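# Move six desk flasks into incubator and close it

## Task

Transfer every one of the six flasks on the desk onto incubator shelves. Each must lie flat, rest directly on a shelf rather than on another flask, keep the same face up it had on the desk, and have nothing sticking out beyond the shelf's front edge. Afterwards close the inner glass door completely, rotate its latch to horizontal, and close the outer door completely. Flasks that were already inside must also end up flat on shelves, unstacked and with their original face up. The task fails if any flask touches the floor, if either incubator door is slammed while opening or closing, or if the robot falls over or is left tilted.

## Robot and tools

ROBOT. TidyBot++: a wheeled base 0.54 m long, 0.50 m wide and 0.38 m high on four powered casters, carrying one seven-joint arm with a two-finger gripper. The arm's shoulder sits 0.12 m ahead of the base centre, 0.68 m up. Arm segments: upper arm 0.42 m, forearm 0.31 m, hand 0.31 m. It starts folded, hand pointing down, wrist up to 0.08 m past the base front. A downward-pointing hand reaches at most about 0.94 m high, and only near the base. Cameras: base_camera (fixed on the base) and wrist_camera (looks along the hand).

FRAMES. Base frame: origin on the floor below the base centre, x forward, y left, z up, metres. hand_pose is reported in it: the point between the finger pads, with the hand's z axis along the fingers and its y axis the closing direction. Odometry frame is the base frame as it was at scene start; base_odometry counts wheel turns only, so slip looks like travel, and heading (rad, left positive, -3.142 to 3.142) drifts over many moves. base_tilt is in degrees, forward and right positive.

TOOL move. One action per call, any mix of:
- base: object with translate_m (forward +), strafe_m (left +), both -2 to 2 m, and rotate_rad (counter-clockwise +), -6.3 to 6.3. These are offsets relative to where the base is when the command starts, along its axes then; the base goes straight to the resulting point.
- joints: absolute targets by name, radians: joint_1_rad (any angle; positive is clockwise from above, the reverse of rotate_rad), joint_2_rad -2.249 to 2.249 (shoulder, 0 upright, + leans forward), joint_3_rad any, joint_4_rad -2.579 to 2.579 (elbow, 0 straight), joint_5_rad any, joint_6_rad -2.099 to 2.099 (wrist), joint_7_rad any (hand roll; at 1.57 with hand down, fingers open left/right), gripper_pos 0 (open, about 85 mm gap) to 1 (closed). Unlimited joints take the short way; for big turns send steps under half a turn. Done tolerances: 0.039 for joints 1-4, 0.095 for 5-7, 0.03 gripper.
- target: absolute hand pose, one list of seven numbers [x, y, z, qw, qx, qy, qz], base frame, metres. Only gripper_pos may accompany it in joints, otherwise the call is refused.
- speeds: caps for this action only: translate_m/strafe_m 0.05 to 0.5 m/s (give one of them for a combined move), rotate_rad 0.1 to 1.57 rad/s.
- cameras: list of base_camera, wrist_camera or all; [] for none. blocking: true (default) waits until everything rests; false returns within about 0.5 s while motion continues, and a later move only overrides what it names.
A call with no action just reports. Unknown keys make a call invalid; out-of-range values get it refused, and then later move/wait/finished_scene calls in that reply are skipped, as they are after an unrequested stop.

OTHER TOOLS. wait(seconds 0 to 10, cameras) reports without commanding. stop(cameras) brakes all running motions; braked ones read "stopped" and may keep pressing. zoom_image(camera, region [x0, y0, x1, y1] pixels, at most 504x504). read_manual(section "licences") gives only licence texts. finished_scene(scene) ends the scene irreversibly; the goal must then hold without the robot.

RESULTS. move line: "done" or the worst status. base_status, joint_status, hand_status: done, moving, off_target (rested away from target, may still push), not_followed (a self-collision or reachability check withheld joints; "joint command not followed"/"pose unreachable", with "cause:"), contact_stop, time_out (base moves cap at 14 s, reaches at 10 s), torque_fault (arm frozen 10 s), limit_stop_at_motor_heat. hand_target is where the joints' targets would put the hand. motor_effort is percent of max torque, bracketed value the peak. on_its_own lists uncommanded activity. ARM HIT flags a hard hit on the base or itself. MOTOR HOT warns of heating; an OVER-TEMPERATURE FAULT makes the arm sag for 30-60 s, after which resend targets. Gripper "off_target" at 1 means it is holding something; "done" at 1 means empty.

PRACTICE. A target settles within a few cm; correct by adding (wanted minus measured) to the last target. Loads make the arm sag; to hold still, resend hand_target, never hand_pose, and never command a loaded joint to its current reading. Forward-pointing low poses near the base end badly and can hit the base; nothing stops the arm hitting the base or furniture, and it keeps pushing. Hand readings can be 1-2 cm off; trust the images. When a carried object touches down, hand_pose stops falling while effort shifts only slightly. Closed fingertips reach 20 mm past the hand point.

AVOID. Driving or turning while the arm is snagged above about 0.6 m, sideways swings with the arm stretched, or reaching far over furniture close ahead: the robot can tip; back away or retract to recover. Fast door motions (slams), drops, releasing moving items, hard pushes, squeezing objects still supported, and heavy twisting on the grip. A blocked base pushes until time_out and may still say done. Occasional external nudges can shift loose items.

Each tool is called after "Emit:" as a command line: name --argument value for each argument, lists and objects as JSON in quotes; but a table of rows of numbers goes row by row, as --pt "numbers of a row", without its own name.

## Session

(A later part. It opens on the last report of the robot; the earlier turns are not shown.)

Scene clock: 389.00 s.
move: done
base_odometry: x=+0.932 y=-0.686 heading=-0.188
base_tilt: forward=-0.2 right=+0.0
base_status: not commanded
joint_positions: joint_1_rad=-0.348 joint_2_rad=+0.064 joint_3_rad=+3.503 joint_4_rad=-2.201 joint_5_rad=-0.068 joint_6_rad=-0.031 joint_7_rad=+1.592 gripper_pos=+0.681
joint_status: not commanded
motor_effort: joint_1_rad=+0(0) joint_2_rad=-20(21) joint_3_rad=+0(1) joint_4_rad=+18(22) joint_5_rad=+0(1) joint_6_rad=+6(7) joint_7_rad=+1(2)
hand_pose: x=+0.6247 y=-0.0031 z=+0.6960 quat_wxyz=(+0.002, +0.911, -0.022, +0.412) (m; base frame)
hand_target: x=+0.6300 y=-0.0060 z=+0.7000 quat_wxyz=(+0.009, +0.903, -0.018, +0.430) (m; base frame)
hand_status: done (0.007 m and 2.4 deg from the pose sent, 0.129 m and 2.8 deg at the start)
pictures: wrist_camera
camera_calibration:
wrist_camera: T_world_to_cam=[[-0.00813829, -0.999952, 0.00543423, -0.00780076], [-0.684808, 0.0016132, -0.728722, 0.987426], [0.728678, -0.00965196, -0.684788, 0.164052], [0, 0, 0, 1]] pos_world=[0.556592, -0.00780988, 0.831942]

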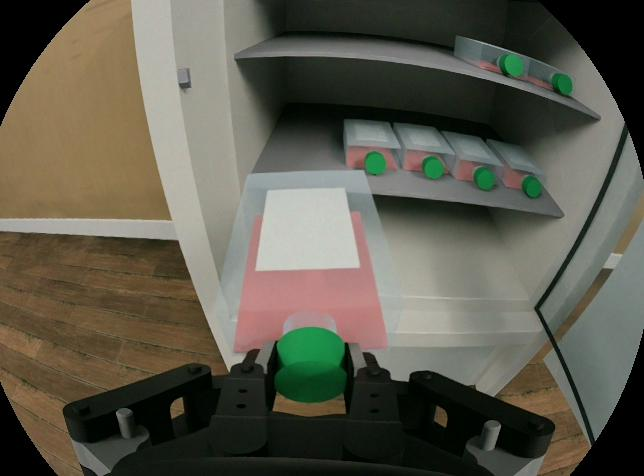

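Emit:
move --base '{"strafe_m":-0.193}' --target '[0.62,-0.007,0.88,0.0086,0.9035,-0.018,0.430]' --cameras '["wrist_camera"]'

Scene clock: 391.63 s.
move: done
base_odometry: x=+0.896 y=-0.876 heading=-0.188
base_tilt: forward=-0.2 right=-0.1
base_status: done
joint_positions: joint_1_rad=-0.004 joint_2_rad=-0.113 joint_3_rad=+3.147 joint_4_rad=-1.807 joint_5_rad=+0.000 joint_6_rad=-0.569 joint_7_rad=+1.566 gripper_pos=+0.681
joint_status: not commanded
motor_effort: joint_1_rad=+0(2) joint_2_rad=-17(22) joint_3_rad=-1(3) joint_4_rad=+22(22) joint_5_rad=+0(1) joint_6_rad=+6(7) joint_7_rad=+1(2)
hand_pose: x=+0.6231 y=+0.0006 z=+0.8625 quat_wxyz=(-0.001, +0.905, -0.003, +0.425) (m; base frame)
hand_target: x=+0.6200 y=-0.0070 z=+0.8800 quat_wxyz=(+0.009, +0.903, -0.018, +0.430) (m; base frame)
hand_status: done (0.019 m and 2.1 deg from the pose sent, 0.184 m and 2.4 deg at the start)
pictures: wrist_camera
camera_calibration:
wrist_camera: T_world_to_cam=[[0.0286946, -0.999457, 0.0162267, -0.0372664], [-0.663532, -0.0311862, -0.747497, 1.11066], [0.747597, 0.0106822, -0.664067, 0.24967], [0, 0, 0, 1]] pos_world=[0.551373, -0.00527609, 0.996615]

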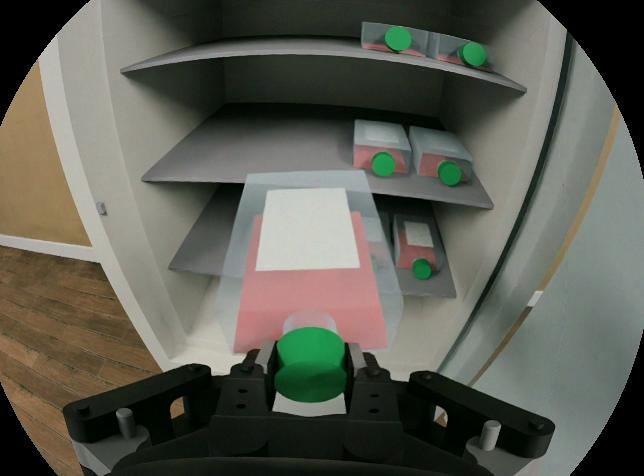

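Emit:
move --target '[0.635,-0.006,0.84,0.0086,0.9035,-0.018,0.430]' --base '{"translate_m":0.2,"strafe_m":-0.006}' --speeds '{"translate_m":0.25}' --cameras '["wrist_camera"]'

Scene clock: 393.50 s.
move: done
base_odometry: x=+1.092 y=-0.920 heading=-0.188
base_tilt: forward=-0.2 right=+0.0
base_status: done
joint_positions: joint_1_rad=-0.004 joint_2_rad=-0.075 joint_3_rad=+3.145 joint_4_rad=-1.849 joint_5_rad=+0.020 joint_6_rad=-0.518 joint_7_rad=+1.543 gripper_pos=+0.681
joint_status: not commanded
motor_effort: joint_1_rad=+0(0) joint_2_rad=-19(21) joint_3_rad=-1(2) joint_4_rad=+22(24) joint_5_rad=-1(1) joint_6_rad=+5(7) joint_7_rad=+2(2)
hand_pose: x=+0.6291 y=-0.0012 z=+0.8323 quat_wxyz=(+0.002, +0.911, -0.006, +0.412) (m; base frame)
hand_target: x=+0.6350 y=-0.0060 z=+0.8400 quat_wxyz=(+0.009, +0.903, -0.018, +0.430) (m; base frame)
hand_status: done (0.011 m and 2.7 deg from the pose sent, 0.026 m and 2.1 deg at the start)
pictures: wrist_camera
camera_calibration:
wrist_camera: T_world_to_cam=[[0.020555, -0.99962, 0.0183454, -0.0354441], [-0.684905, -0.0274462, -0.728115, 1.08932], [0.728342, 0.00240154, -0.685209, 0.254809], [0, 0, 0, 1]] pos_world=[0.561224, -0.0061447, 0.968402]

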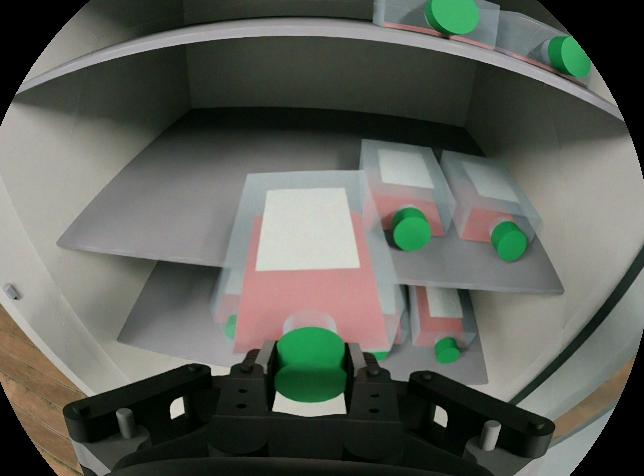

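Emit:
move --target '[0.64,-0.006,0.835,0.0086,0.9035,-0.018,0.430]' --base '{"translate_m":0.085}' --speeds '{"translate_m":0.15}' --cameras '["wrist_camera"]'

Scene clock: 395.40 s.
move: done
base_odometry: x=+1.175 y=-0.936 heading=-0.188
base_tilt: forward=-0.2 right=+0.0
base_status: done
joint_positions: joint_1_rad=-0.004 joint_2_rad=-0.061 joint_3_rad=+3.145 joint_4_rad=-1.850 joint_5_rad=+0.025 joint_6_rad=-0.509 joint_7_rad=+1.538 gripper_pos=+0.681
joint_status: not commanded
motor_effort: joint_1_rad=+0(1) joint_2_rad=-19(21) joint_3_rad=-1(2) joint_4_rad=+22(23) joint_5_rad=+0(1) joint_6_rad=+7(7) joint_7_rad=+1(2)
hand_pose: x=+0.6328 y=-0.0018 z=+0.8266 quat_wxyz=(+0.003, +0.912, -0.007, +0.409) (m; base frame)
hand_target: x=+0.6400 y=-0.0060 z=+0.8350 quat_wxyz=(+0.009, +0.903, -0.018, +0.430) (m; base frame)
hand_status: done (0.012 m and 2.9 deg from the pose sent, 0.012 m and 2.7 deg at the start)
pictures: wrist_camera
camera_calibration:
wrist_camera: T_world_to_cam=[[0.01866, -0.999642, 0.0191494, -0.0355341], [-0.689428, -0.0267358, -0.72386, 1.08702], [0.724114, 0.0003051, -0.689681, 0.254592], [0, 0, 0, 1]] pos_world=[0.565735, -0.00653656, 0.963122]

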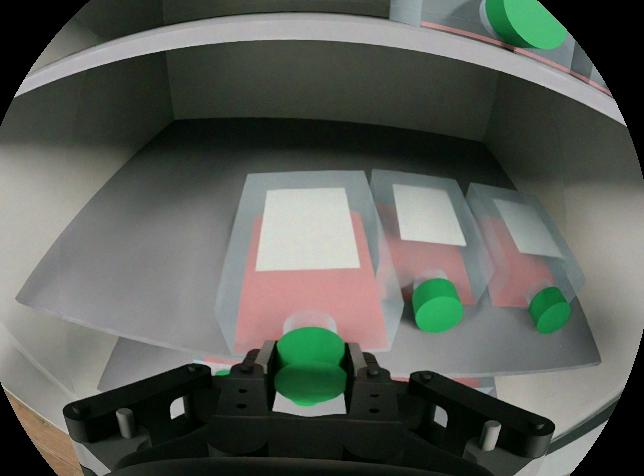

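Emit:
move --target '[0.645,-0.006,0.82,0.0086,0.9035,-0.018,0.430]' --base '{"translate_m":0.018,"strafe_m":0.005}' --speeds '{"translate_m":0.1}' --cameras '["wrist_camera"]'

Emit:
move --target '[0.65,-0.006,0.805,0.0086,0.9035,-0.018,0.430]' --cameras '["wrist_camera"]'

Scene clock: 396.47 s.
move: done
base_odometry: x=+1.194 y=-0.934 heading=-0.188
base_tilt: forward=-0.2 right=+0.0
base_status: done
joint_positions: joint_1_rad=-0.004 joint_2_rad=-0.036 joint_3_rad=+3.145 joint_4_rad=-1.876 joint_5_rad=+0.036 joint_6_rad=-0.458 joint_7_rad=+1.526 gripper_pos=+0.681
joint_status: not commanded
motor_effort: joint_1_rad=+0(1) joint_2_rad=-20(22) joint_3_rad=+0(2) joint_4_rad=+22(22) joint_5_rad=+0(1) joint_6_rad=+6(7) joint_7_rad=+1(2)
hand_pose: x=+0.6397 y=-0.0029 z=+0.8119 quat_wxyz=(+0.004, +0.912, -0.008, +0.410) (m; base frame)
hand_target: x=+0.6450 y=-0.0060 z=+0.8200 quat_wxyz=(+0.009, +0.903, -0.018, +0.430) (m; base frame)
hand_status: done (0.010 m and 2.8 deg from the pose sent, 0.015 m and 2.9 deg at the start)
pictures: wrist_camera
camera_calibration:
wrist_camera: T_world_to_cam=[[0.0149924, -0.999674, 0.0206804, -0.035415], [-0.688956, -0.0253174, -0.724361, 1.08119], [0.724648, -0.00338794, -0.689111, 0.238605], [0, 0, 0, 1]] pos_world=[0.572516, -0.00722226, 0.948327]

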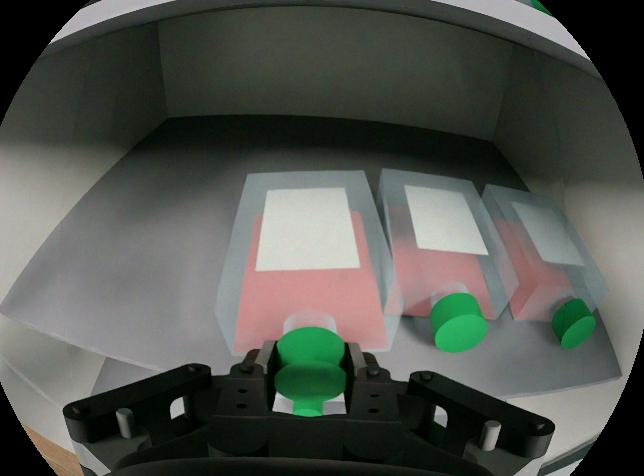

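Scene clock: 397.17 s.
move: done
base_odometry: x=+1.194 y=-0.934 heading=-0.188
base_tilt: forward=-0.2 right=+0.0
base_status: not commanded
joint_positions: joint_1_rad=-0.004 joint_2_rad=-0.022 joint_3_rad=+3.145 joint_4_rad=-1.904 joint_5_rad=+0.050 joint_6_rad=-0.407 joint_7_rad=+1.512 gripper_pos=+0.681
joint_status: not commanded
motor_effort: joint_1_rad=+0(0) joint_2_rad=-20(22) joint_3_rad=-1(2) joint_4_rad=+21(23) joint_5_rad=+0(1) joint_6_rad=+6(7) joint_7_rad=+2(2)
hand_pose: x=+0.6435 y=-0.0041 z=+0.8015 quat_wxyz=(+0.006, +0.910, -0.010, +0.414) (m; base frame)
hand_target: x=+0.6500 y=-0.0060 z=+0.8050 quat_wxyz=(+0.009, +0.903, -0.018, +0.430) (m; base frame)
hand_status: done (0.008 m and 2.2 deg from the pose sent, 0.013 m and 2.8 deg at the start)
pictures: wrist_camera
camera_calibration:
wrist_camera: T_world_to_cam=[[0.0110647, -0.999689, 0.0223659, -0.035234], [-0.682454, -0.0238978, -0.730538, 1.07708], [0.730845, -0.00718049, -0.682506, 0.219444], [0, 0, 0, 1]] pos_world=[0.57507, -0.00790748, 0.93741]

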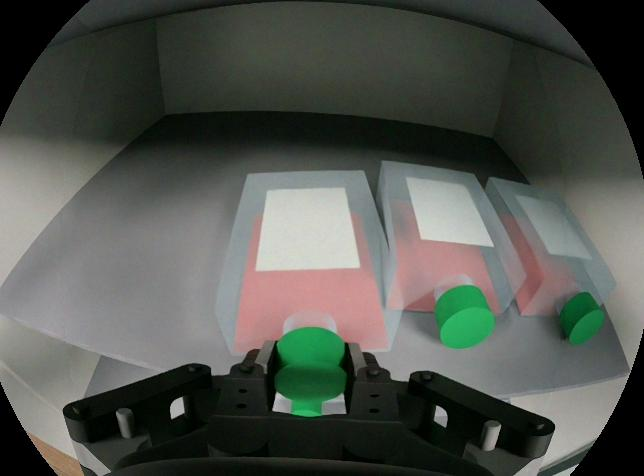

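Emit:
move --target '[0.65,-0.006,0.793,0.0086,0.9035,-0.018,0.430]' --cameras '["wrist_camera"]'

Scene clock: 397.97 s.
move: done
base_odometry: x=+1.194 y=-0.934 heading=-0.188
base_tilt: forward=-0.2 right=+0.0
base_status: not commanded
joint_positions: joint_1_rad=-0.004 joint_2_rad=-0.019 joint_3_rad=+3.145 joint_4_rad=-1.930 joint_5_rad=+0.062 joint_6_rad=-0.364 joint_7_rad=+1.497 gripper_pos=+0.681
joint_status: not commanded
motor_effort: joint_1_rad=+0(0) joint_2_rad=-19(20) joint_3_rad=+0(2) joint_4_rad=+21(21) joint_5_rad=+0(1) joint_6_rad=+7(7) joint_7_rad=+1(1)
hand_pose: x=+0.6447 y=-0.0048 z=+0.7964 quat_wxyz=(+0.006, +0.907, -0.011, +0.420) (m; base frame)
hand_target: x=+0.6500 y=-0.0060 z=+0.7930 quat_wxyz=(+0.009, +0.903, -0.018, +0.430) (m; base frame)
hand_status: done (0.006 m and 1.4 deg from the pose sent, 0.011 m and 2.2 deg at the start)
pictures: wrist_camera
camera_calibration:
wrist_camera: T_world_to_cam=[[0.00749017, -0.999722, 0.0223507, -0.0335132], [-0.671785, -0.0215869, -0.740432, 1.07517], [0.740709, -0.00946887, -0.67176, 0.200115], [0, 0, 0, 1]] pos_world=[0.574309, -0.00839931, 0.931271]

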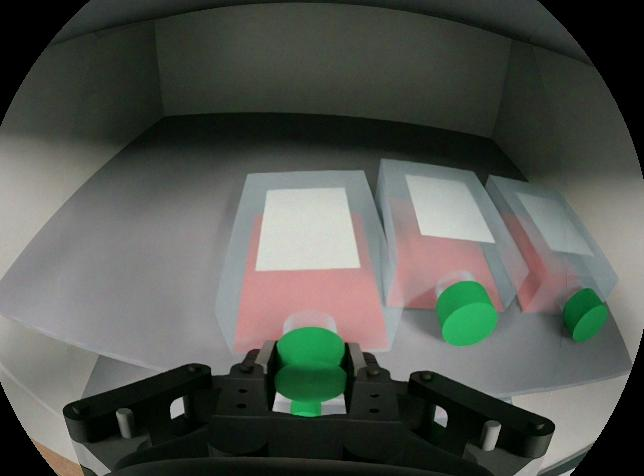

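Emit:
move --joints '{"gripper_pos":0.6}' --cameras '[]'

Emit:
move --base '{"translate_m":-0.2}' --speeds '{"translate_m":0.25}' --cameras '[]'

Emit:
move --target '[0.68,0.006,0.808,0,0.766,0,0.643]' --joints '{"gripper_pos":1}' --cameras '["wrist_camera"]'

Scene clock: 398.97 s.
move: done
base_odometry: x=+1.194 y=-0.934 heading=-0.188
base_tilt: forward=-0.2 right=+0.0
base_status: not commanded
joint_positions: joint_1_rad=-0.004 joint_2_rad=-0.018 joint_3_rad=+3.145 joint_4_rad=-1.930 joint_5_rad=+0.062 joint_6_rad=-0.364 joint_7_rad=+1.497 gripper_pos=+0.600
joint_status: all done
motor_effort: joint_1_rad=+0(0) joint_2_rad=-20(20) joint_3_rad=-1(1) joint_4_rad=+21(21) joint_5_rad=+0(1) joint_6_rad=+6(6) joint_7_rad=+1(1)
hand_pose: x=+0.6448 y=-0.0049 z=+0.7959 quat_wxyz=(+0.007, +0.907, -0.011, +0.420) (m; base frame)
hand_target: x=+0.6500 y=-0.0060 z=+0.7930 quat_wxyz=(+0.009, +0.903, -0.018, +0.430) (m; base frame)
hand_status: not commanded
pictures: none
No camera images: "cameras" was empty.

Scene clock: 400.67 s.
move: done
base_odometry: x=+0.998 y=-0.897 heading=-0.188
base_tilt: forward=-0.2 right=+0.0
base_status: done
joint_positions: joint_1_rad=-0.004 joint_2_rad=-0.010 joint_3_rad=+3.145 joint_4_rad=-1.931 joint_5_rad=+0.063 joint_6_rad=-0.363 joint_7_rad=+1.497 gripper_pos=+0.600
joint_status: not commanded
motor_effort: joint_1_rad=+0(1) joint_2_rad=-20(22) joint_3_rad=-1(3) joint_4_rad=+20(21) joint_5_rad=+0(1) joint_6_rad=+5(6) joint_7_rad=+0(2)
hand_pose: x=+0.6456 y=-0.0049 z=+0.7912 quat_wxyz=(+0.007, +0.909, -0.011, +0.416) (m; base frame)
hand_target: x=+0.6500 y=-0.0060 z=+0.7930 quat_wxyz=(+0.009, +0.903, -0.018, +0.430) (m; base frame)
hand_status: not commanded
pictures: none
No camera images: "cameras" was empty.

Scene clock: 402.67 s.
move: done
base_odometry: x=+0.998 y=-0.897 heading=-0.188
base_tilt: forward=-0.2 right=+0.0
base_status: not commanded
joint_positions: joint_1_rad=-0.011 joint_2_rad=+0.105 joint_3_rad=+3.145 joint_4_rad=-2.291 joint_5_rad=+0.030 joint_6_rad=+0.627 joint_7_rad=+1.519 gripper_pos=+0.999
joint_status: all done
motor_effort: joint_1_rad=+1(1) joint_2_rad=-21(22) joint_3_rad=+0(2) joint_4_rad=+17(21) joint_5_rad=+0(1) joint_6_rad=+7(8) joint_7_rad=+0(2)
hand_pose: x=+0.6814 y=+0.0113 z=+0.8079 quat_wxyz=(-0.018, +0.774, -0.002, +0.633) (m; base frame)
hand_target: x=+0.6800 y=+0.0060 z=+0.8080 quat_wxyz=(+0.000, +0.766, +0.000, +0.643) (m; base frame)
hand_status: done (0.006 m and 2.5 deg from the pose sent, 0.040 m and 30.9 deg at the start)
pictures: wrist_camera
camera_calibration:
wrist_camera: T_world_to_cam=[[0.0391044, -0.999228, 0.00384121, -0.0245168], [-0.229397, -0.0127187, -0.97325, 0.995233], [0.972547, 0.0371772, -0.229717, -0.33484], [0, 0, 0, 1]] pos_world=[0.55491, 0.00060865, 0.891786]

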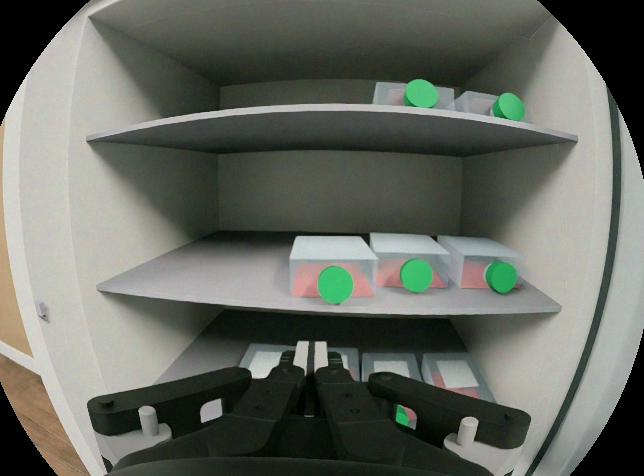

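Emit:
move --base '{"strafe_m":-0.021,"translate_m":0.12}' --speeds '{"translate_m":0.2}' --cameras '["wrist_camera"]'

Emit:
move --base '{"translate_m":0.065}' --speeds '{"translate_m":0.08}' --cameras '["wrist_camera"]'

Scene clock: 404.27 s.
move: done
base_odometry: x=+1.112 y=-0.940 heading=-0.188
base_tilt: forward=-0.2 right=+0.0
base_status: done
joint_positions: joint_1_rad=-0.013 joint_2_rad=+0.114 joint_3_rad=+3.145 joint_4_rad=-2.295 joint_5_rad=+0.029 joint_6_rad=+0.632 joint_7_rad=+1.519 gripper_pos=+0.999
joint_status: not commanded
motor_effort: joint_1_rad=+0(1) joint_2_rad=-21(23) joint_3_rad=-2(2) joint_4_rad=+17(18) joint_5_rad=+0(1) joint_6_rad=+8(8) joint_7_rad=+1(2)
hand_pose: x=+0.6816 y=+0.0125 z=+0.8022 quat_wxyz=(-0.019, +0.776, -0.001, +0.630) (m; base frame)
hand_target: x=+0.6800 y=+0.0060 z=+0.8080 quat_wxyz=(+0.000, +0.766, +0.000, +0.643) (m; base frame)
hand_status: not commanded
pictures: wrist_camera
camera_calibration:
wrist_camera: T_world_to_cam=[[0.040979, -0.999155, 0.00307, -0.0240008], [-0.237469, -0.0127239, -0.971312, 0.993676], [0.97053, 0.0390743, -0.23779, -0.328563], [0, 0, 0, 1]] pos_world=[0.555831, 0.00150124, 0.887114]

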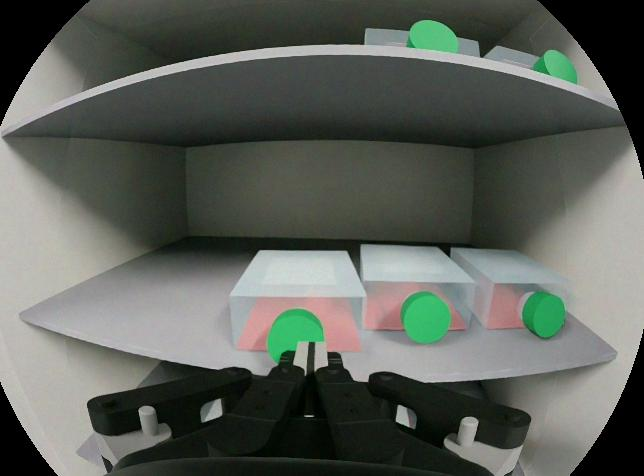

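Scene clock: 405.63 s.
move: done
base_odometry: x=+1.176 y=-0.952 heading=-0.188
base_tilt: forward=-0.2 right=+0.0
base_status: done
joint_positions: joint_1_rad=-0.013 joint_2_rad=+0.116 joint_3_rad=+3.145 joint_4_rad=-2.296 joint_5_rad=+0.029 joint_6_rad=+0.632 joint_7_rad=+1.519 gripper_pos=+0.999
joint_status: not commanded
motor_effort: joint_1_rad=+0(1) joint_2_rad=-21(22) joint_3_rad=-1(2) joint_4_rad=+17(18) joint_5_rad=+0(1) joint_6_rad=+7(8) joint_7_rad=+0(2)
hand_pose: x=+0.6815 y=+0.0125 z=+0.8009 quat_wxyz=(-0.019, +0.777, -0.001, +0.629) (m; base frame)
hand_target: x=+0.6800 y=+0.0060 z=+0.8080 quat_wxyz=(+0.000, +0.766, +0.000, +0.643) (m; base frame)
hand_status: not commanded
pictures: wrist_camera
camera_calibration:
wrist_camera: T_world_to_cam=[[0.0409895, -0.999155, 0.00298038, -0.0238285], [-0.239683, -0.0127285, -0.970768, 0.993488], [0.969985, 0.0390769, -0.240003, -0.326639], [0, 0, 0, 1]] pos_world=[0.555934, 0.00160123, 0.886123]

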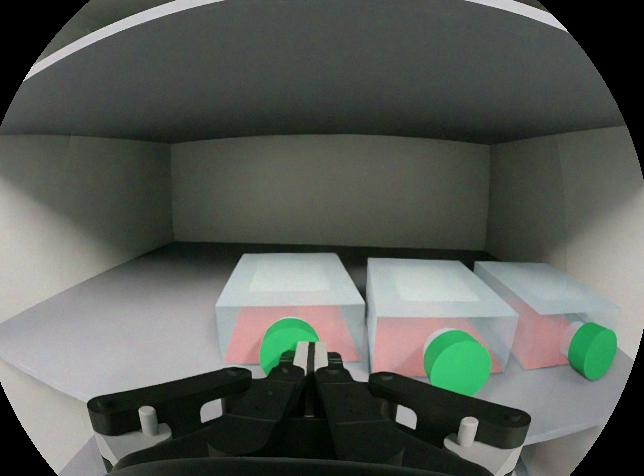

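Emit:
move --base '{"translate_m":-0.65}' --cameras '["wrist_camera"]'

Emit:
move --base '{"rotate_rad":1.673}' --target '[0.57,0,1.03,0,0.9063,0,0.4226]' --cameras '[]'

Emit:
move --base '{"translate_m":1.637,"strafe_m":0.574}' --cameras '["wrist_camera"]'

Scene clock: 409.97 s.
move: done
base_odometry: x=+0.537 y=-0.831 heading=-0.188
base_tilt: forward=-0.2 right=+0.0
base_status: done
joint_positions: joint_1_rad=-0.016 joint_2_rad=+0.119 joint_3_rad=+3.145 joint_4_rad=-2.297 joint_5_rad=+0.028 joint_6_rad=+0.634 joint_7_rad=+1.519 gripper_pos=+0.999
joint_status: not commanded
motor_effort: joint_1_rad=+0(3) joint_2_rad=-21(23) joint_3_rad=-1(2) joint_4_rad=+17(18) joint_5_rad=+0(1) joint_6_rad=+6(8) joint_7_rad=+1(2)
hand_pose: x=+0.6818 y=+0.0139 z=+0.7988 quat_wxyz=(-0.019, +0.778, -0.001, +0.628) (m; base frame)
hand_target: x=+0.6800 y=+0.0060 z=+0.8080 quat_wxyz=(+0.000, +0.766, +0.000, +0.643) (m; base frame)
hand_status: not commanded
pictures: wrist_camera
camera_calibration:
wrist_camera: T_world_to_cam=[[0.0429865, -0.999073, 0.00216497, -0.0232437], [-0.242469, -0.0125347, -0.970078, 0.992823], [0.969206, 0.0411753, -0.242783, -0.324719], [0, 0, 0, 1]] pos_world=[0.556448, 0.00259295, 0.88433]

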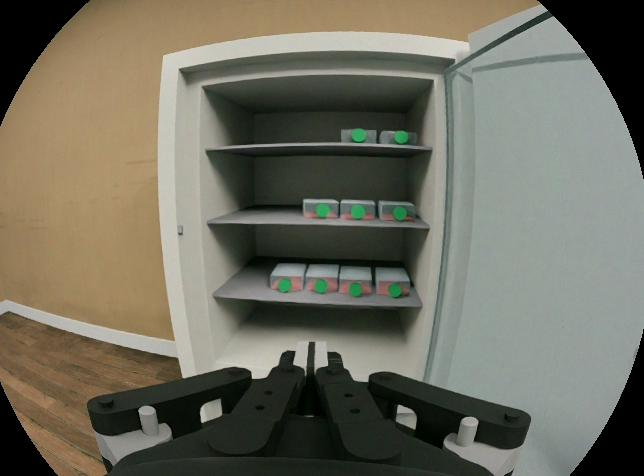

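Scene clock: 412.83 s.
move: done
base_odometry: x=+0.537 y=-0.831 heading=+1.485
base_tilt: forward=-0.2 right=+0.0
base_status: done
joint_positions: joint_1_rad=-0.026 joint_2_rad=-0.164 joint_3_rad=+3.147 joint_4_rad=-1.335 joint_5_rad=+0.026 joint_6_rad=-1.091 joint_7_rad=+1.519 gripper_pos=+0.999
joint_status: not commanded
motor_effort: joint_1_rad=+0(3) joint_2_rad=-14(25) joint_3_rad=+0(4) joint_4_rad=+20(22) joint_5_rad=+1(1) joint_6_rad=+5(8) joint_7_rad=+1(2)
hand_pose: x=+0.5798 y=+0.0034 z=+1.0210 quat_wxyz=(-0.003, +0.905, -0.014, +0.426) (m; base frame)
hand_target: x=+0.5700 y=+0.0000 z=+1.0300 quat_wxyz=(+0.000, +0.906, +0.000, +0.423) (m; base frame)
hand_status: done (0.014 m and 1.7 deg from the pose sent, 0.257 m and 27.9 deg at the start)
pictures: none
No camera images: "cameras" was empty.

Scene clock: 417.60 s.
move: done
base_odometry: x=+0.105 y=+0.850 heading=+1.485
base_tilt: forward=-0.2 right=+0.0
base_status: done
joint_positions: joint_1_rad=-0.026 joint_2_rad=-0.167 joint_3_rad=+3.147 joint_4_rad=-1.335 joint_5_rad=+0.026 joint_6_rad=-1.096 joint_7_rad=+1.519 gripper_pos=+0.999
joint_status: not commanded
motor_effort: joint_1_rad=+0(1) joint_2_rad=-13(17) joint_3_rad=-1(2) joint_4_rad=+20(21) joint_5_rad=+0(1) joint_6_rad=+6(6) joint_7_rad=+1(2)
hand_pose: x=+0.5780 y=+0.0033 z=+1.0213 quat_wxyz=(-0.003, +0.905, -0.014, +0.425) (m; base frame)
hand_target: x=+0.5700 y=+0.0000 z=+1.0300 quat_wxyz=(+0.000, +0.906, +0.000, +0.423) (m; base frame)
hand_status: not commanded
pictures: wrist_camera
camera_calibration:
wrist_camera: T_world_to_cam=[[0.010429, -0.999938, 0.00393091, -0.0128854], [-0.663745, -0.00986273, -0.747894, 1.19996], [0.747886, 0.00519068, -0.663807, 0.388312], [0, 0, 0, 1]] pos_world=[0.506189, -0.00306531, 1.15526]

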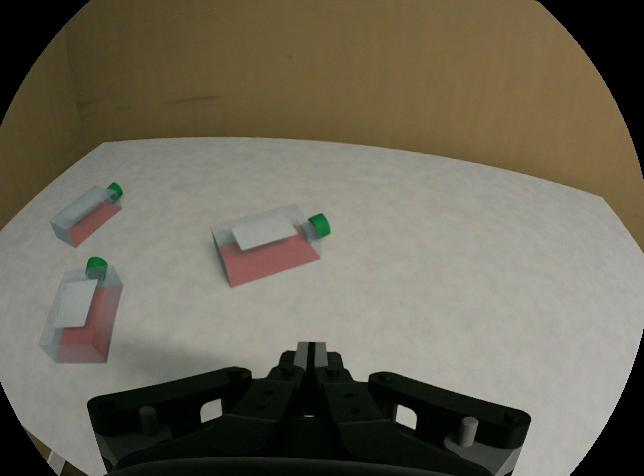

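Emit:
move --target '[0.70,-0.008,0.98,0,0.966,0,0.2588]' --cameras '["wrist_camera"]'

Emit:
move --base '{"translate_m":0.18}' --target '[0.78,-0.008,0.94,0,0.966,0,0.2588]' --cameras '["wrist_camera"]'

Scene clock: 420.40 s.
move: done
base_odometry: x=+0.105 y=+0.850 heading=+1.485
base_tilt: forward=-0.2 right=+0.0
base_status: not commanded
joint_positions: joint_1_rad=-0.010 joint_2_rad=+0.411 joint_3_rad=+3.167 joint_4_rad=-0.571 joint_5_rad=+0.020 joint_6_rad=-1.620 joint_7_rad=+1.525 gripper_pos=+0.999
joint_status: not commanded
motor_effort: joint_1_rad=+0(1) joint_2_rad=-31(34) joint_3_rad=-1(2) joint_4_rad=+17(21) joint_5_rad=+1(1) joint_6_rad=+3(6) joint_7_rad=+1(2)
hand_pose: x=+0.7086 y=-0.0101 z=+0.9749 quat_wxyz=(+0.010, +0.963, -0.030, +0.266) (m; base frame)
hand_target: x=+0.7000 y=-0.0080 z=+0.9800 quat_wxyz=(+0.000, +0.966, +0.000, +0.259) (m; base frame)
hand_status: done (0.010 m and 3.8 deg from the pose sent, 0.129 m and 20.4 deg at the start)
pictures: wrist_camera
camera_calibration:
wrist_camera: T_world_to_cam=[[-0.0260401, -0.999589, 0.0119557, -0.00936397], [-0.874532, 0.0169853, -0.484671, 1.14478], [0.484269, -0.0230766, -0.874615, 0.651928], [0, 0, 0, 1]] pos_world=[0.685192, -0.0137602, 1.12514]

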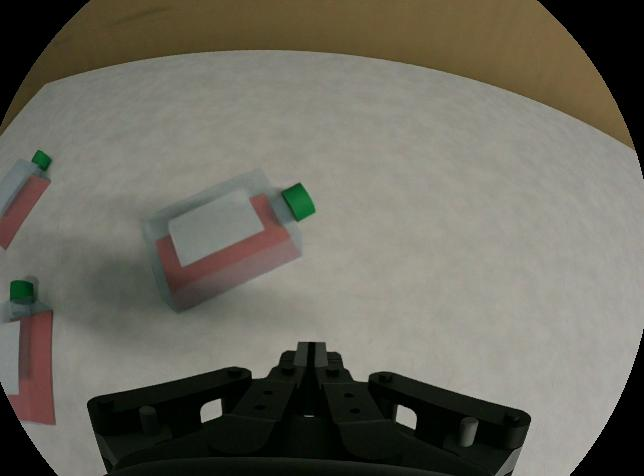

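Scene clock: 421.97 s.
move: off_target
base_odometry: x=+0.121 y=+1.029 heading=+1.486
base_tilt: forward=-0.1 right=+0.0
base_status: done
joint_positions: joint_1_rad=-0.003 joint_2_rad=+0.620 joint_3_rad=+3.173 joint_4_rad=-0.241 joint_5_rad=+0.007 joint_6_rad=-1.684 joint_7_rad=+1.525 gripper_pos=+0.999
joint_status: not commanded
motor_effort: joint_1_rad=+1(2) joint_2_rad=-29(43) joint_3_rad=-1(2) joint_4_rad=+16(26) joint_5_rad=+0(1) joint_6_rad=+4(6) joint_7_rad=+1(2)
hand_pose: x=+0.7768 y=-0.0107 z=+0.9718 quat_wxyz=(+0.009, +0.955, -0.031, +0.294) (m; base frame)
hand_target: x=+0.7799 y=-0.0080 z=+0.9399 quat_wxyz=(+0.000, +0.966, +0.000, +0.259) (m; base frame)
hand_status: off_target (0.032 m and 5.7 deg from the pose sent, 0.079 m and 3.8 deg at the start)
pictures: wrist_camera
camera_calibration:
wrist_camera: T_world_to_cam=[[-0.0278334, -0.999576, 0.00850798, -0.00336213], [-0.84496, 0.0189787, -0.534493, 1.22843], [0.534105, -0.0220657, -0.84513, 0.548799], [0, 0, 0, 1]] pos_world=[0.744768, -0.0145652, 1.12042]

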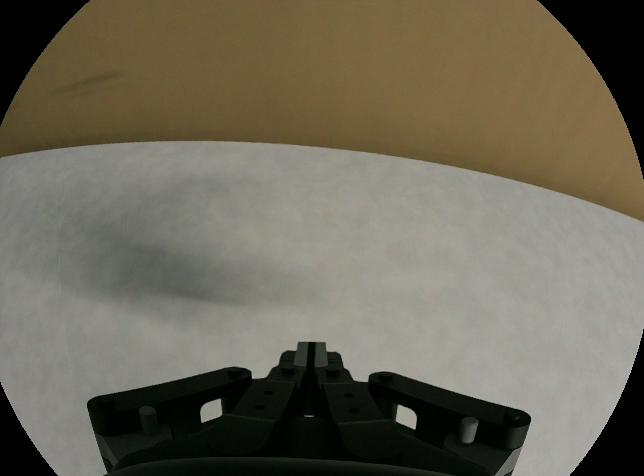

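Emit:
move --target '[0.775,-0.008,0.90,0,0.966,0,0.2588]' --cameras '[]'

Emit:
move --target '[0.77,-0.008,0.862,0,0.966,0,0.2588]' --cameras '["wrist_camera"]'

Scene clock: 423.77 s.
move: done
base_odometry: x=+0.121 y=+1.029 heading=+1.486
base_tilt: forward=-0.1 right=+0.0
base_status: not commanded
joint_positions: joint_1_rad=-0.003 joint_2_rad=+0.544 joint_3_rad=+3.173 joint_4_rad=-0.617 joint_5_rad=+0.007 joint_6_rad=-1.507 joint_7_rad=+1.526 gripper_pos=+0.999
joint_status: not commanded
motor_effort: joint_1_rad=+0(1) joint_2_rad=-37(40) joint_3_rad=-1(2) joint_4_rad=+18(19) joint_5_rad=+1(1) joint_6_rad=+4(5) joint_7_rad=+1(2)
hand_pose: x=+0.7674 y=-0.0133 z=+0.8901 quat_wxyz=(+0.009, +0.971, -0.032, +0.235) (m; base frame)
hand_target: x=+0.7750 y=-0.0080 z=+0.9000 quat_wxyz=(+0.000, +0.966, +0.000, +0.259) (m; base frame)
hand_status: done (0.014 m and 4.8 deg from the pose sent, 0.072 m and 5.7 deg at the start)
pictures: none
No camera images: "cameras" was empty.

Scene clock: 425.00 s.
move: off_target
base_odometry: x=+0.121 y=+1.029 heading=+1.486
base_tilt: forward=-0.1 right=+0.0
base_status: not commanded
joint_positions: joint_1_rad=-0.003 joint_2_rad=+0.461 joint_3_rad=+3.173 joint_4_rad=-0.821 joint_5_rad=+0.007 joint_6_rad=-1.325 joint_7_rad=+1.528 gripper_pos=+0.999
joint_status: not commanded
motor_effort: joint_1_rad=+2(2) joint_2_rad=-30(37) joint_3_rad=+1(1) joint_4_rad=+16(19) joint_5_rad=+1(2) joint_6_rad=+1(4) joint_7_rad=+0(2)
hand_pose: x=+0.7664 y=-0.0146 z=+0.8803 quat_wxyz=(+0.008, +0.964, -0.031, +0.264) (m; base frame)
hand_target: x=+0.7700 y=-0.0080 z=+0.8620 quat_wxyz=(+0.000, +0.966, +0.000, +0.259) (m; base frame)
hand_status: off_target (0.020 m and 3.8 deg from the pose sent, 0.029 m and 4.8 deg at the start)
pictures: wrist_camera
camera_calibration:
wrist_camera: T_world_to_cam=[[-0.026707, -0.999619, 0.00697908, -0.00640458], [-0.876563, 0.020062, -0.480869, 1.14779], [0.480546, -0.0189602, -0.876765, 0.545916], [0, 0, 0, 1]] pos_world=[0.743605, -0.0190785, 1.03062]

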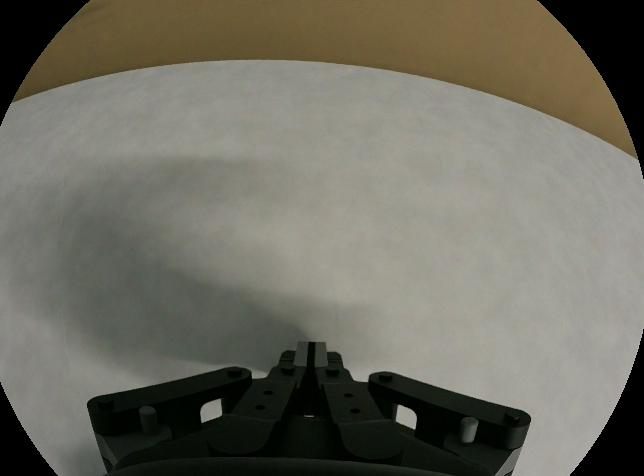

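Emit:
move --target '[0.765,-0.008,0.874,0,0.966,0,0.2588]' --cameras '[]'

Emit:
move --base '{"translate_m":-0.2}' --speeds '{"translate_m":0.1}' --cameras '["wrist_camera"]'

Scene clock: 425.93 s.
move: done
base_odometry: x=+0.121 y=+1.029 heading=+1.486
base_tilt: forward=-0.1 right=+0.0
base_status: not commanded
joint_positions: joint_1_rad=-0.003 joint_2_rad=+0.461 joint_3_rad=+3.173 joint_4_rad=-0.821 joint_5_rad=+0.007 joint_6_rad=-1.325 joint_7_rad=+1.528 gripper_pos=+0.999
joint_status: not commanded
motor_effort: joint_1_rad=+1(2) joint_2_rad=-31(32) joint_3_rad=+0(1) joint_4_rad=+17(17) joint_5_rad=+1(2) joint_6_rad=+2(3) joint_7_rad=+1(2)
hand_pose: x=+0.7664 y=-0.0146 z=+0.8804 quat_wxyz=(+0.008, +0.964, -0.031, +0.265) (m; base frame)
hand_target: x=+0.7650 y=-0.0080 z=+0.8740 quat_wxyz=(+0.000, +0.966, +0.000, +0.259) (m; base frame)
hand_status: done (0.009 m and 3.8 deg from the pose sent, 0.009 m and 3.8 deg at the start)
pictures: none
No camera images: "cameras" was empty.

Scene clock: 428.53 s.
move: done
base_odometry: x=+0.104 y=+0.829 heading=+1.486
base_tilt: forward=-0.1 right=+0.0
base_status: done
joint_positions: joint_1_rad=-0.003 joint_2_rad=+0.460 joint_3_rad=+3.173 joint_4_rad=-0.821 joint_5_rad=+0.007 joint_6_rad=-1.324 joint_7_rad=+1.528 gripper_pos=+0.999
joint_status: not commanded
motor_effort: joint_1_rad=+0(1) joint_2_rad=-34(35) joint_3_rad=-1(2) joint_4_rad=+18(19) joint_5_rad=+0(1) joint_6_rad=+3(4) joint_7_rad=+1(2)
hand_pose: x=+0.7664 y=-0.0146 z=+0.8807 quat_wxyz=(+0.008, +0.964, -0.031, +0.265) (m; base frame)
hand_target: x=+0.7650 y=-0.0080 z=+0.8740 quat_wxyz=(+0.000, +0.966, +0.000, +0.259) (m; base frame)
hand_status: not commanded
pictures: wrist_camera
camera_calibration:
wrist_camera: T_world_to_cam=[[-0.0265428, -0.999623, 0.00703857, -0.0065943], [-0.875923, 0.019864, -0.482042, 1.14867], [0.48172, -0.01896, -0.87612, 0.544864], [0, 0, 0, 1]] pos_world=[0.743501, -0.0190785, 1.03112]

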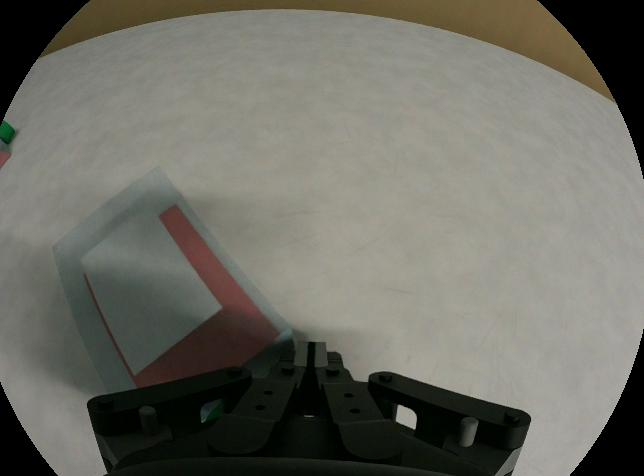

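Emit:
move --target '[0.76,-0.008,0.98,0,0.966,0,0.2588]' --cameras '[]'

Emit:
move --target '[0.60,0,1.0,0,0.9063,0,0.4226]' --joints '{"gripper_pos":0}' --cameras '["wrist_camera"]'

Scene clock: 438.33 s.
move: off_target
base_odometry: x=+0.104 y=+0.830 heading=+1.486
base_tilt: forward=-0.2 right=+0.0
base_status: not commanded
joint_positions: joint_1_rad=+0.016 joint_2_rad=+0.689 joint_3_rad=+3.187 joint_4_rad=-0.073 joint_5_rad=-0.035 joint_6_rad=-1.874 joint_7_rad=+1.552 gripper_pos=+0.999
joint_status: not commanded
motor_effort: joint_1_rad=+0(2) joint_2_rad=-37(45) joint_3_rad=-1(2) joint_4_rad=+15(20) joint_5_rad=+0(1) joint_6_rad=+3(5) joint_7_rad=+1(2)
hand_pose: x=+0.7544 y=-0.0127 z=+0.9614 quat_wxyz=(+0.003, +0.968, -0.021, +0.250) (m; base frame)
hand_target: x=+0.7515 y=-0.0081 z=+0.9710 quat_wxyz=(+0.001, +0.966, +0.001, +0.259) (m; base frame)
hand_status: off_target (0.020 m and 2.7 deg from the pose sent, 0.100 m and 3.8 deg at the start; a joint's target at an end of its range on 30 of 262 steps)
pictures: none
No camera images: "cameras" was empty.

Scene clock: 441.20 s.
move: done
base_odometry: x=+0.104 y=+0.830 heading=+1.486
base_tilt: forward=-0.2 right=+0.0
base_status: not commanded
joint_positions: joint_1_rad=-0.001 joint_2_rad=-0.116 joint_3_rad=+3.176 joint_4_rad=-1.354 joint_5_rad=-0.035 joint_6_rad=-1.080 joint_7_rad=+1.552 gripper_pos=+0.000
joint_status: all done
motor_effort: joint_1_rad=+0(0) joint_2_rad=-16(39) joint_3_rad=+0(2) joint_4_rad=+20(21) joint_5_rad=+0(1) joint_6_rad=+5(6) joint_7_rad=+1(2)
hand_pose: x=+0.5963 y=-0.0061 z=+0.9910 quat_wxyz=(-0.016, +0.916, -0.026, +0.400) (m; base frame)
hand_target: x=+0.6000 y=+0.0000 z=+1.0000 quat_wxyz=(+0.000, +0.906, +0.000, +0.423) (m; base frame)
hand_status: done (0.011 m and 4.5 deg from the pose sent, 0.160 m and 21.2 deg at the start)
pictures: wrist_camera
camera_calibration:
wrist_camera: T_world_to_cam=[[-0.000464774, -0.999489, -0.0319728, 0.0197879], [-0.703256, 0.0230574, -0.710563, 1.1762], [0.710937, 0.0221548, -0.702907, 0.415471], [0, 0, 0, 1]] pos_world=[0.531808, -0.0165471, 1.12844]

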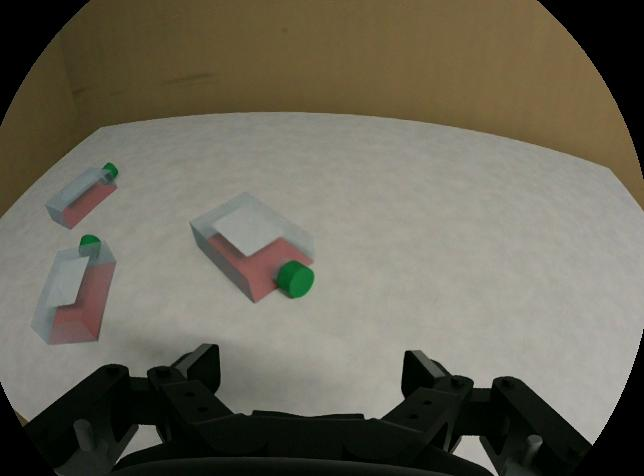

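Emit:
move --base '{"translate_m":0.05,"strafe_m":-0.053,"rotate_rad":0.264}' --cameras '[]'

Emit:
move --target '[0.61,-0.10,0.96,-0.1046,0.878,0.2242,0.4095]' --cameras '["wrist_camera"]'

Scene clock: 442.93 s.
move: done
base_odometry: x=+0.161 y=+0.875 heading=+1.750
base_tilt: forward=-0.2 right=+0.0
base_status: done
joint_positions: joint_1_rad=-0.011 joint_2_rad=-0.122 joint_3_rad=+3.165 joint_4_rad=-1.355 joint_5_rad=-0.034 joint_6_rad=-1.076 joint_7_rad=+1.552 gripper_pos=+0.000
joint_status: not commanded
motor_effort: joint_1_rad=+0(4) joint_2_rad=-16(19) joint_3_rad=-1(5) joint_4_rad=+20(21) joint_5_rad=+0(2) joint_6_rad=+5(6) joint_7_rad=+1(2)
hand_pose: x=+0.5949 y=+0.0040 z=+0.9946 quat_wxyz=(-0.020, +0.914, -0.016, +0.405) (m; base frame)
hand_target: x=+0.6000 y=+0.0000 z=+1.0000 quat_wxyz=(+0.000, +0.906, +0.000, +0.423) (m; base frame)
hand_status: not commanded
pictures: none
No camera images: "cameras" was empty.

Scene clock: 445.10 s.
move: done
base_odometry: x=+0.161 y=+0.875 heading=+1.750
base_tilt: forward=-0.2 right=+0.0
base_status: not commanded
joint_positions: joint_1_rad=+0.473 joint_2_rad=+0.095 joint_3_rad=+3.328 joint_4_rad=-1.311 joint_5_rad=-0.756 joint_6_rad=-1.356 joint_7_rad=+2.664 gripper_pos=+0.000
joint_status: not commanded
motor_effort: joint_1_rad=+0(1) joint_2_rad=-22(23) joint_3_rad=-1(2) joint_4_rad=+19(21) joint_5_rad=-5(6) joint_6_rad=+2(6) joint_7_rad=+1(2)
hand_pose: x=+0.6089 y=-0.1080 z=+0.9415 quat_wxyz=(-0.096, +0.896, +0.190, +0.390) (m; base frame)
hand_target: x=+0.6100 y=-0.1000 z=+0.9600 quat_wxyz=(-0.105, +0.878, +0.224, +0.410) (m; base frame)
hand_status: done (0.020 m and 5.1 deg from the pose sent, 0.111 m and 29.6 deg at the start)
pictures: wrist_camera
camera_calibration:
wrist_camera: T_world_to_cam=[[0.446131, -0.894954, -0.00502371, -0.369625], [-0.629957, -0.310034, -0.712063, 1.07291], [0.635706, 0.320838, -0.702098, 0.451269], [0, 0, 0, 1]] pos_world=[0.553914, -0.142943, 1.07896]

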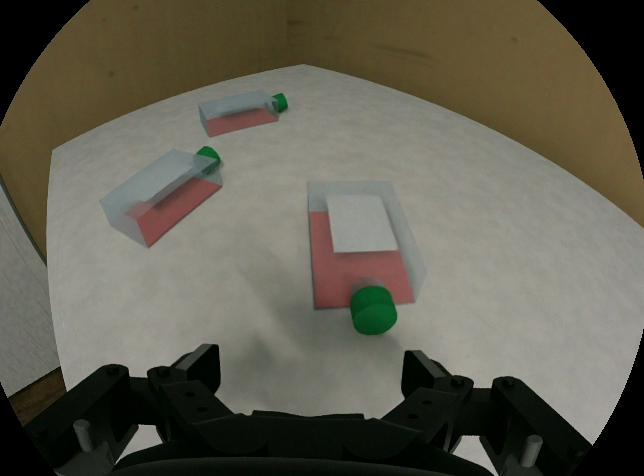

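Emit:
move --base '{"translate_m":0.09}' --cameras '[]'

Emit:
move --target '[0.62,-0.112,0.905,-0.1046,0.878,0.2242,0.4095]' --cameras '["wrist_camera"]'

Scene clock: 446.63 s.
move: done
base_odometry: x=+0.145 y=+0.963 heading=+1.751
base_tilt: forward=-0.1 right=+0.0
base_status: done
joint_positions: joint_1_rad=+0.474 joint_2_rad=+0.109 joint_3_rad=+3.329 joint_4_rad=-1.309 joint_5_rad=-0.761 joint_6_rad=-1.360 joint_7_rad=+2.666 gripper_pos=+0.000
joint_status: not commanded
motor_effort: joint_1_rad=+0(1) joint_2_rad=-22(26) joint_3_rad=+0(2) joint_4_rad=+19(19) joint_5_rad=-6(6) joint_6_rad=+1(2) joint_7_rad=+1(2)
hand_pose: x=+0.6118 y=-0.1087 z=+0.9365 quat_wxyz=(-0.101, +0.897, +0.189, +0.386) (m; base frame)
hand_target: x=+0.6100 y=-0.1000 z=+0.9600 quat_wxyz=(-0.105, +0.878, +0.224, +0.410) (m; base frame)
hand_status: not commanded
pictures: none
No camera images: "cameras" was empty.

Scene clock: 447.70 s.
move: done
base_odometry: x=+0.145 y=+0.963 heading=+1.751
base_tilt: forward=-0.2 right=+0.0
base_status: not commanded
joint_positions: joint_1_rad=+0.494 joint_2_rad=+0.123 joint_3_rad=+3.329 joint_4_rad=-1.410 joint_5_rad=-0.791 joint_6_rad=-1.337 joint_7_rad=+2.801 gripper_pos=+0.000
joint_status: not commanded
motor_effort: joint_1_rad=+0(0) joint_2_rad=-23(24) joint_3_rad=+0(2) joint_4_rad=+19(20) joint_5_rad=-5(6) joint_6_rad=+1(2) joint_7_rad=+1(2)
hand_pose: x=+0.6064 y=-0.1091 z=+0.8970 quat_wxyz=(-0.112, +0.894, +0.215, +0.377) (m; base frame)
hand_target: x=+0.6200 y=-0.1120 z=+0.9050 quat_wxyz=(-0.105, +0.878, +0.224, +0.410) (m; base frame)
hand_status: done (0.016 m and 4.3 deg from the pose sent, 0.033 m and 5.3 deg at the start)
pictures: wrist_camera
camera_calibration:
wrist_camera: T_world_to_cam=[[0.499102, -0.866304, -0.020336, -0.384978], [-0.625564, -0.343967, -0.700255, 1.02242], [0.599639, 0.36222, -0.713603, 0.458663], [0, 0, 0, 1]] pos_world=[0.5567, -0.147967, 1.03543]

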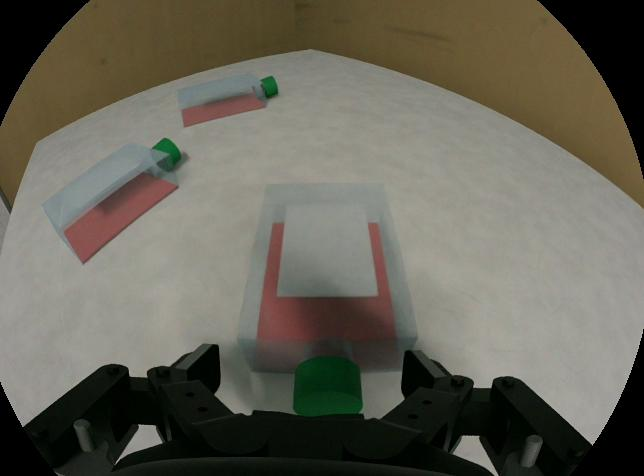

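Emit:
move --target '[0.627,-0.123,0.876,-0.1046,0.878,0.2242,0.4095]' --cameras '["wrist_camera"]'

Scene clock: 448.70 s.
move: done
base_odometry: x=+0.145 y=+0.963 heading=+1.750
base_tilt: forward=-0.2 right=+0.0
base_status: not commanded
joint_positions: joint_1_rad=+0.556 joint_2_rad=+0.149 joint_3_rad=+3.285 joint_4_rad=-1.462 joint_5_rad=-0.814 joint_6_rad=-1.291 joint_7_rad=+2.877 gripper_pos=+0.000
joint_status: not commanded
motor_effort: joint_1_rad=+0(1) joint_2_rad=-23(25) joint_3_rad=-1(2) joint_4_rad=+18(19) joint_5_rad=-6(6) joint_6_rad=+0(1) joint_7_rad=+1(2)
hand_pose: x=+0.6116 y=-0.1217 z=+0.8730 quat_wxyz=(-0.111, +0.892, +0.216, +0.381) (m; base frame)
hand_target: x=+0.6270 y=-0.1230 z=+0.8760 quat_wxyz=(-0.105, +0.878, +0.224, +0.410) (m; base frame)
hand_status: done (0.016 m and 3.8 deg from the pose sent, 0.033 m and 4.3 deg at the start)
pictures: wrist_camera
camera_calibration:
wrist_camera: T_world_to_cam=[[0.500069, -0.865842, -0.0157683, -0.403548], [-0.61876, -0.344508, -0.70601, 1.0053], [0.605861, 0.36281, -0.708026, 0.434364], [0, 0, 0, 1]] pos_world=[0.560676, -0.160667, 1.01093]

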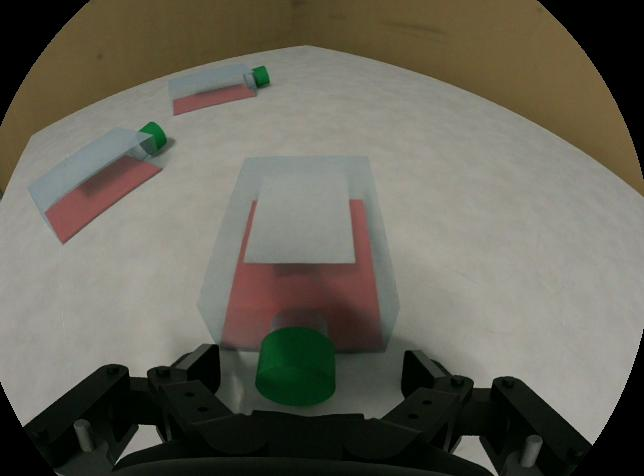

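Emit:
move --base '{"strafe_m":0.008}' --cameras '[]'

Emit:
move --joints '{"gripper_pos":0.6}' --cameras '[]'

Emit:
move --joints '{"gripper_pos":0.85}' --cameras '["wrist_camera"]'

Scene clock: 449.63 s.
move: done
base_odometry: x=+0.137 y=+0.962 heading=+1.750
base_tilt: forward=-0.2 right=+0.0
base_status: done
joint_positions: joint_1_rad=+0.559 joint_2_rad=+0.149 joint_3_rad=+3.283 joint_4_rad=-1.462 joint_5_rad=-0.815 joint_6_rad=-1.288 joint_7_rad=+2.877 gripper_pos=+0.000
joint_status: not commanded
motor_effort: joint_1_rad=+0(2) joint_2_rad=-23(24) joint_3_rad=-1(2) joint_4_rad=+18(19) joint_5_rad=-6(6) joint_6_rad=+1(1) joint_7_rad=+1(1)
hand_pose: x=+0.6121 y=-0.1226 z=+0.8729 quat_wxyz=(-0.111, +0.892, +0.215, +0.382) (m; base frame)
hand_target: x=+0.6270 y=-0.1230 z=+0.8760 quat_wxyz=(-0.105, +0.878, +0.224, +0.410) (m; base frame)
hand_status: not commanded
pictures: none
No camera images: "cameras" was empty.

Scene clock: 450.50 s.
move: done
base_odometry: x=+0.137 y=+0.962 heading=+1.750
base_tilt: forward=-0.2 right=+0.0
base_status: not commanded
joint_positions: joint_1_rad=+0.564 joint_2_rad=+0.145 joint_3_rad=+3.283 joint_4_rad=-1.462 joint_5_rad=-0.834 joint_6_rad=-1.270 joint_7_rad=+2.879 gripper_pos=+0.600
joint_status: all done
motor_effort: joint_1_rad=-1(2) joint_2_rad=-19(22) joint_3_rad=-2(3) joint_4_rad=+14(17) joint_5_rad=-3(5) joint_6_rad=-2(3) joint_7_rad=+0(2)
hand_pose: x=+0.6167 y=-0.1263 z=+0.8800 quat_wxyz=(-0.106, +0.889, +0.208, +0.395) (m; base frame)
hand_target: x=+0.6270 y=-0.1230 z=+0.8760 quat_wxyz=(-0.105, +0.878, +0.224, +0.410) (m; base frame)
hand_status: not commanded
pictures: none
No camera images: "cameras" was empty.

Scene clock: 451.17 s.
move: off_target
base_odometry: x=+0.137 y=+0.962 heading=+1.750
base_tilt: forward=-0.2 right=+0.0
base_status: not commanded
joint_positions: joint_1_rad=+0.564 joint_2_rad=+0.145 joint_3_rad=+3.283 joint_4_rad=-1.462 joint_5_rad=-0.836 joint_6_rad=-1.270 joint_7_rad=+2.879 gripper_pos=+0.681
joint_status: gripper_pos off_target (ended at +0.681, target +0.850)
motor_effort: joint_1_rad=-1(2) joint_2_rad=-20(20) joint_3_rad=-2(3) joint_4_rad=+15(15) joint_5_rad=-4(4) joint_6_rad=-1(2) joint_7_rad=+1(2)
hand_pose: x=+0.6170 y=-0.1261 z=+0.8806 quat_wxyz=(-0.106, +0.888, +0.208, +0.396) (m; base frame)
hand_target: x=+0.6270 y=-0.1230 z=+0.8760 quat_wxyz=(-0.105, +0.878, +0.224, +0.410) (m; base frame)
hand_status: not commanded
pictures: wrist_camera
camera_calibration:
wrist_camera: T_world_to_cam=[[0.48265, -0.875802, -0.0044687, -0.410318], [-0.605023, -0.329727, -0.724726, 1.02237], [0.633243, 0.352492, -0.689023, 0.403192], [0, 0, 0, 1]] pos_world=[0.561279, -0.164376, 1.01691]

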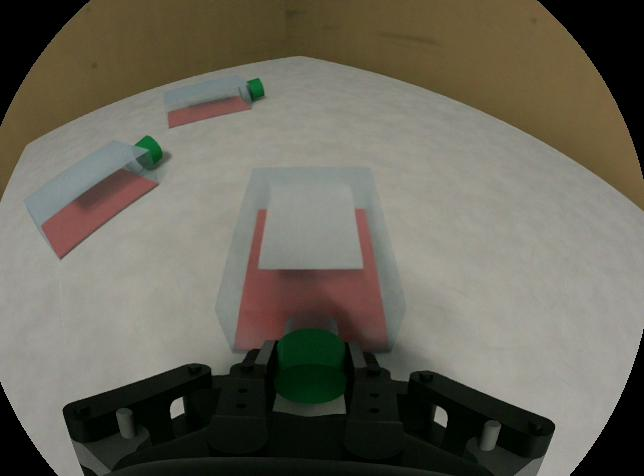

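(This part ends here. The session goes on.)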